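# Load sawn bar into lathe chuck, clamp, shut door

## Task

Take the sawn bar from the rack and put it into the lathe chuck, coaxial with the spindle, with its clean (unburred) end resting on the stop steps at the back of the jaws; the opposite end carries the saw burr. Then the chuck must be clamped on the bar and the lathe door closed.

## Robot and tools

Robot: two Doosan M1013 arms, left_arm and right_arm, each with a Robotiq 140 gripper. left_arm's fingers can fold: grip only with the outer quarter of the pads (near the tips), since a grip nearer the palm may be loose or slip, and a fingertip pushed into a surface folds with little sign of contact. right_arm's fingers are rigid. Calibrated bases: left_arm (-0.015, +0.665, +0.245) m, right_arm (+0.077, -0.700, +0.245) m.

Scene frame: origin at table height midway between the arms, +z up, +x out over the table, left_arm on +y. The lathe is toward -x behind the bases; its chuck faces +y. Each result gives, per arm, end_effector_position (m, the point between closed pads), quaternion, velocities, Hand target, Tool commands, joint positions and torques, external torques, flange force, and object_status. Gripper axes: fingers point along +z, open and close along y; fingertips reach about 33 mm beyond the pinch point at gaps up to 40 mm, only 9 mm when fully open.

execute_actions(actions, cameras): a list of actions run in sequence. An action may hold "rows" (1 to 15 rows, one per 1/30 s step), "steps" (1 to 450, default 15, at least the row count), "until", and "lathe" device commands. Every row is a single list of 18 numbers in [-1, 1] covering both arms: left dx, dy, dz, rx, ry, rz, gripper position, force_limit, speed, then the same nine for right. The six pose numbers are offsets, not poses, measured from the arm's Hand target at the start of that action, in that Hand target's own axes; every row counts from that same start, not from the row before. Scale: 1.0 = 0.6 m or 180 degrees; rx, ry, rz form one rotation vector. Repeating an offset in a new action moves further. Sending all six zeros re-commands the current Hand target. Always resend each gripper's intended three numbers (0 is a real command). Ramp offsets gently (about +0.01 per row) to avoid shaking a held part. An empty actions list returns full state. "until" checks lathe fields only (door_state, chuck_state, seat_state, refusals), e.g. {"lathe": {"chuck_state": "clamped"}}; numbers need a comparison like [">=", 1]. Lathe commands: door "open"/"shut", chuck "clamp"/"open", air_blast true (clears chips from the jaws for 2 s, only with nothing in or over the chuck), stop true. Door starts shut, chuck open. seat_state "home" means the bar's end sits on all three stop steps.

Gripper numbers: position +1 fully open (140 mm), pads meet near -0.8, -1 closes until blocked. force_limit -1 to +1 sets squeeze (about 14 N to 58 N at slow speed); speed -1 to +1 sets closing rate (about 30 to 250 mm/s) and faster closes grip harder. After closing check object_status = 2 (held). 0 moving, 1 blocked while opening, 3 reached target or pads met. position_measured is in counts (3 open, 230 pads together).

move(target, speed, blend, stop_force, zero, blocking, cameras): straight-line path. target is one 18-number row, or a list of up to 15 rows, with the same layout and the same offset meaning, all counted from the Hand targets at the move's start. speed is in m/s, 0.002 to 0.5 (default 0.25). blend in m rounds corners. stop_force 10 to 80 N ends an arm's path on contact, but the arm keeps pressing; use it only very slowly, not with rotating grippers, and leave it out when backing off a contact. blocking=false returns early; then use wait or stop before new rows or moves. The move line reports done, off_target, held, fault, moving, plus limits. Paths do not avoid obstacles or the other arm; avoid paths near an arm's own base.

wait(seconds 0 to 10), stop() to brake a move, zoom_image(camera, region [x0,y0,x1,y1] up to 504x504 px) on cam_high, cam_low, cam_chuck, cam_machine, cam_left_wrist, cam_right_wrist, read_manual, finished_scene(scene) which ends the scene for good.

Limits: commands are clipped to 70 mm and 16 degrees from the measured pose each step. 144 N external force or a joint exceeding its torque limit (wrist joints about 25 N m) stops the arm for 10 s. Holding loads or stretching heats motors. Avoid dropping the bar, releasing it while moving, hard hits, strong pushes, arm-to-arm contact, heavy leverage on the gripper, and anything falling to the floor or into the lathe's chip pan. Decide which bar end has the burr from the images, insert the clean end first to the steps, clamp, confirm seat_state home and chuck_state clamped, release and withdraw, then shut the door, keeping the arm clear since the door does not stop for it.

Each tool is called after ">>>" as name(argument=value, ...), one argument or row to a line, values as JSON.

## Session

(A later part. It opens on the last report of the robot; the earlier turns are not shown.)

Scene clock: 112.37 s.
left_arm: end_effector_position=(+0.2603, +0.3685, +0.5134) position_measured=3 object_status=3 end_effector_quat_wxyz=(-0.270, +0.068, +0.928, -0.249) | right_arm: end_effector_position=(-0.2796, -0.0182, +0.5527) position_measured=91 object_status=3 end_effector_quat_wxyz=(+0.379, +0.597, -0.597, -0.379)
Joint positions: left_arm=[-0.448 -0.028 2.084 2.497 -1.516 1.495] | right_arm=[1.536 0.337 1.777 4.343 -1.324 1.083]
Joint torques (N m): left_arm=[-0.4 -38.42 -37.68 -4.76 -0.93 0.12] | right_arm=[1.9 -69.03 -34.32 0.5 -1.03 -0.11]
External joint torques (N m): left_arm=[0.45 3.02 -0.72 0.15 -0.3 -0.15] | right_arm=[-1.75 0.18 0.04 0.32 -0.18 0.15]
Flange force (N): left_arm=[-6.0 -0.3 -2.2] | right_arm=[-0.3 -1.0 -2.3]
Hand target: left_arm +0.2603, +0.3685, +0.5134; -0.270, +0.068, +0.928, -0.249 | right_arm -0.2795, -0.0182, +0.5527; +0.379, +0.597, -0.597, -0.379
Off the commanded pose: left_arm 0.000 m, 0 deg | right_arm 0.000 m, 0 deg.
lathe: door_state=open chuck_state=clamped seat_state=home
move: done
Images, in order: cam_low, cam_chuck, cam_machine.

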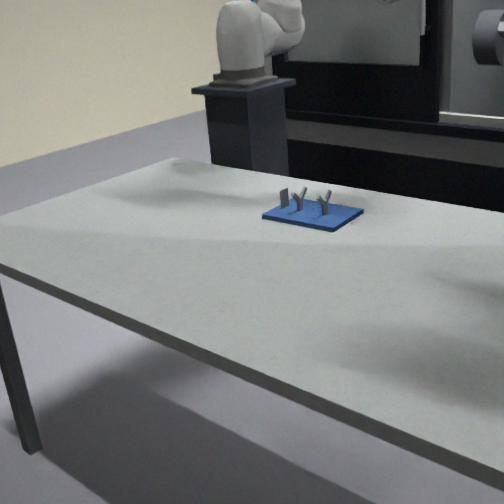

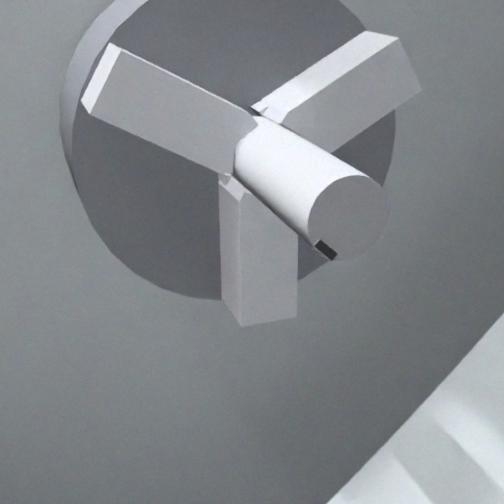

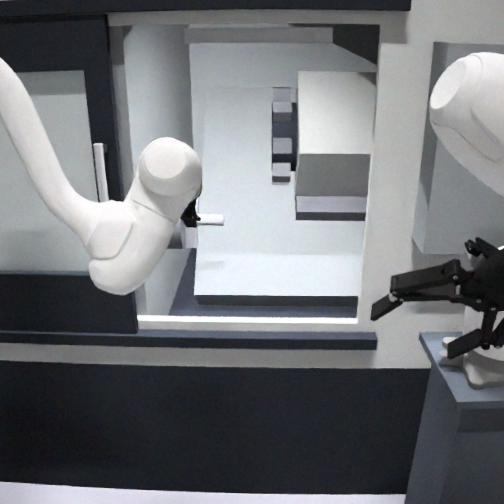

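>>> move(
  target=[0,0,0,0,0,0,1,1,1,0.1,0,-0.4,0,0,0,0.3,0,-1],
  cameras=[],
)

>>> execute_actions(
  actions=[
    {"lathe":{"door":"shut"},"steps":300,"until":{"lathe":{"door_state":"shut"}}},
  ],
  cameras=["cam_machine","cam_chuck"],
)

Scene clock: 114.63 s.
Off the commanded pose: left_arm 0.000 m, 0 deg | right_arm 0.000 m, 0 deg.
lathe: door_state=open chuck_state=clamped seat_state=home
move: done

Scene clock: 116.80 s.
left_arm: end_effector_position=(+0.2603, +0.3685, +0.5134) position_measured=3 object_status=3 end_effector_quat_wxyz=(-0.270, +0.068, +0.928, -0.249) | right_arm: end_effector_position=(-0.0624, -0.0781, +0.6549) position_measured=91 object_status=3 end_effector_quat_wxyz=(+0.379, +0.597, -0.597, -0.379)
Joint positions: left_arm=[-0.448 -0.028 2.084 2.497 -1.516 1.495] | right_arm=[1.198 0.2 1.754 4.189 -1.666 1.095]
Joint torques (N m): left_arm=[-0.74 -38.12 -37.63 -4.72 -0.95 0.15] | right_arm=[3.27 -58.44 -37.32 -0.25 -1.06 -0.07]
External joint torques (N m): left_arm=[0.75 2.69 -0.85 0.09 -0.28 -0.18] | right_arm=[-3.15 0.44 0.2 0.45 -0.12 0.12]
Flange force (N): left_arm=[-5.5 0.0 -2.7] | right_arm=[1.1 -2.1 -4.1]
Hand target: left_arm +0.2603, +0.3685, +0.5134; -0.270, +0.068, +0.928, -0.249 | right_arm -0.0624, -0.0781, +0.6549; +0.379, +0.597, -0.597, -0.379
Tool commands: left_gripper/position=+1.0 left_gripper/force_limit=+1.0 left_gripper/speed=+1.0 right_gripper/position=+0.3 right_gripper/force_limit=+0.0 right_gripper/speed=-1.0
Off the commanded pose: left_arm 0.000 m, 0 deg | right_arm 0.000 m, 0 deg.
lathe: door_state=shut chuck_state=clamped seat_state=home
Images, in order: cam_chuck, cam_machine.

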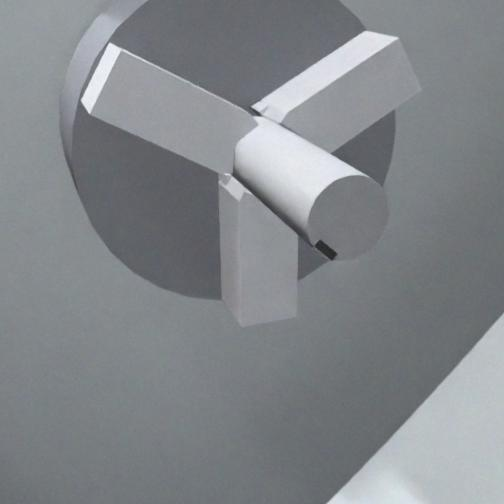

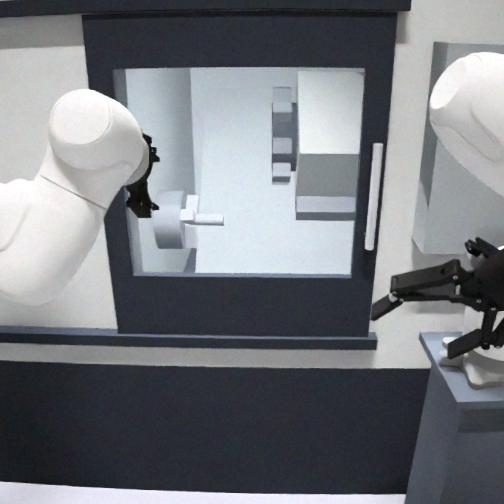

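>>> finished_scene(
  scene=2,
)

The scene is finished: the task was done.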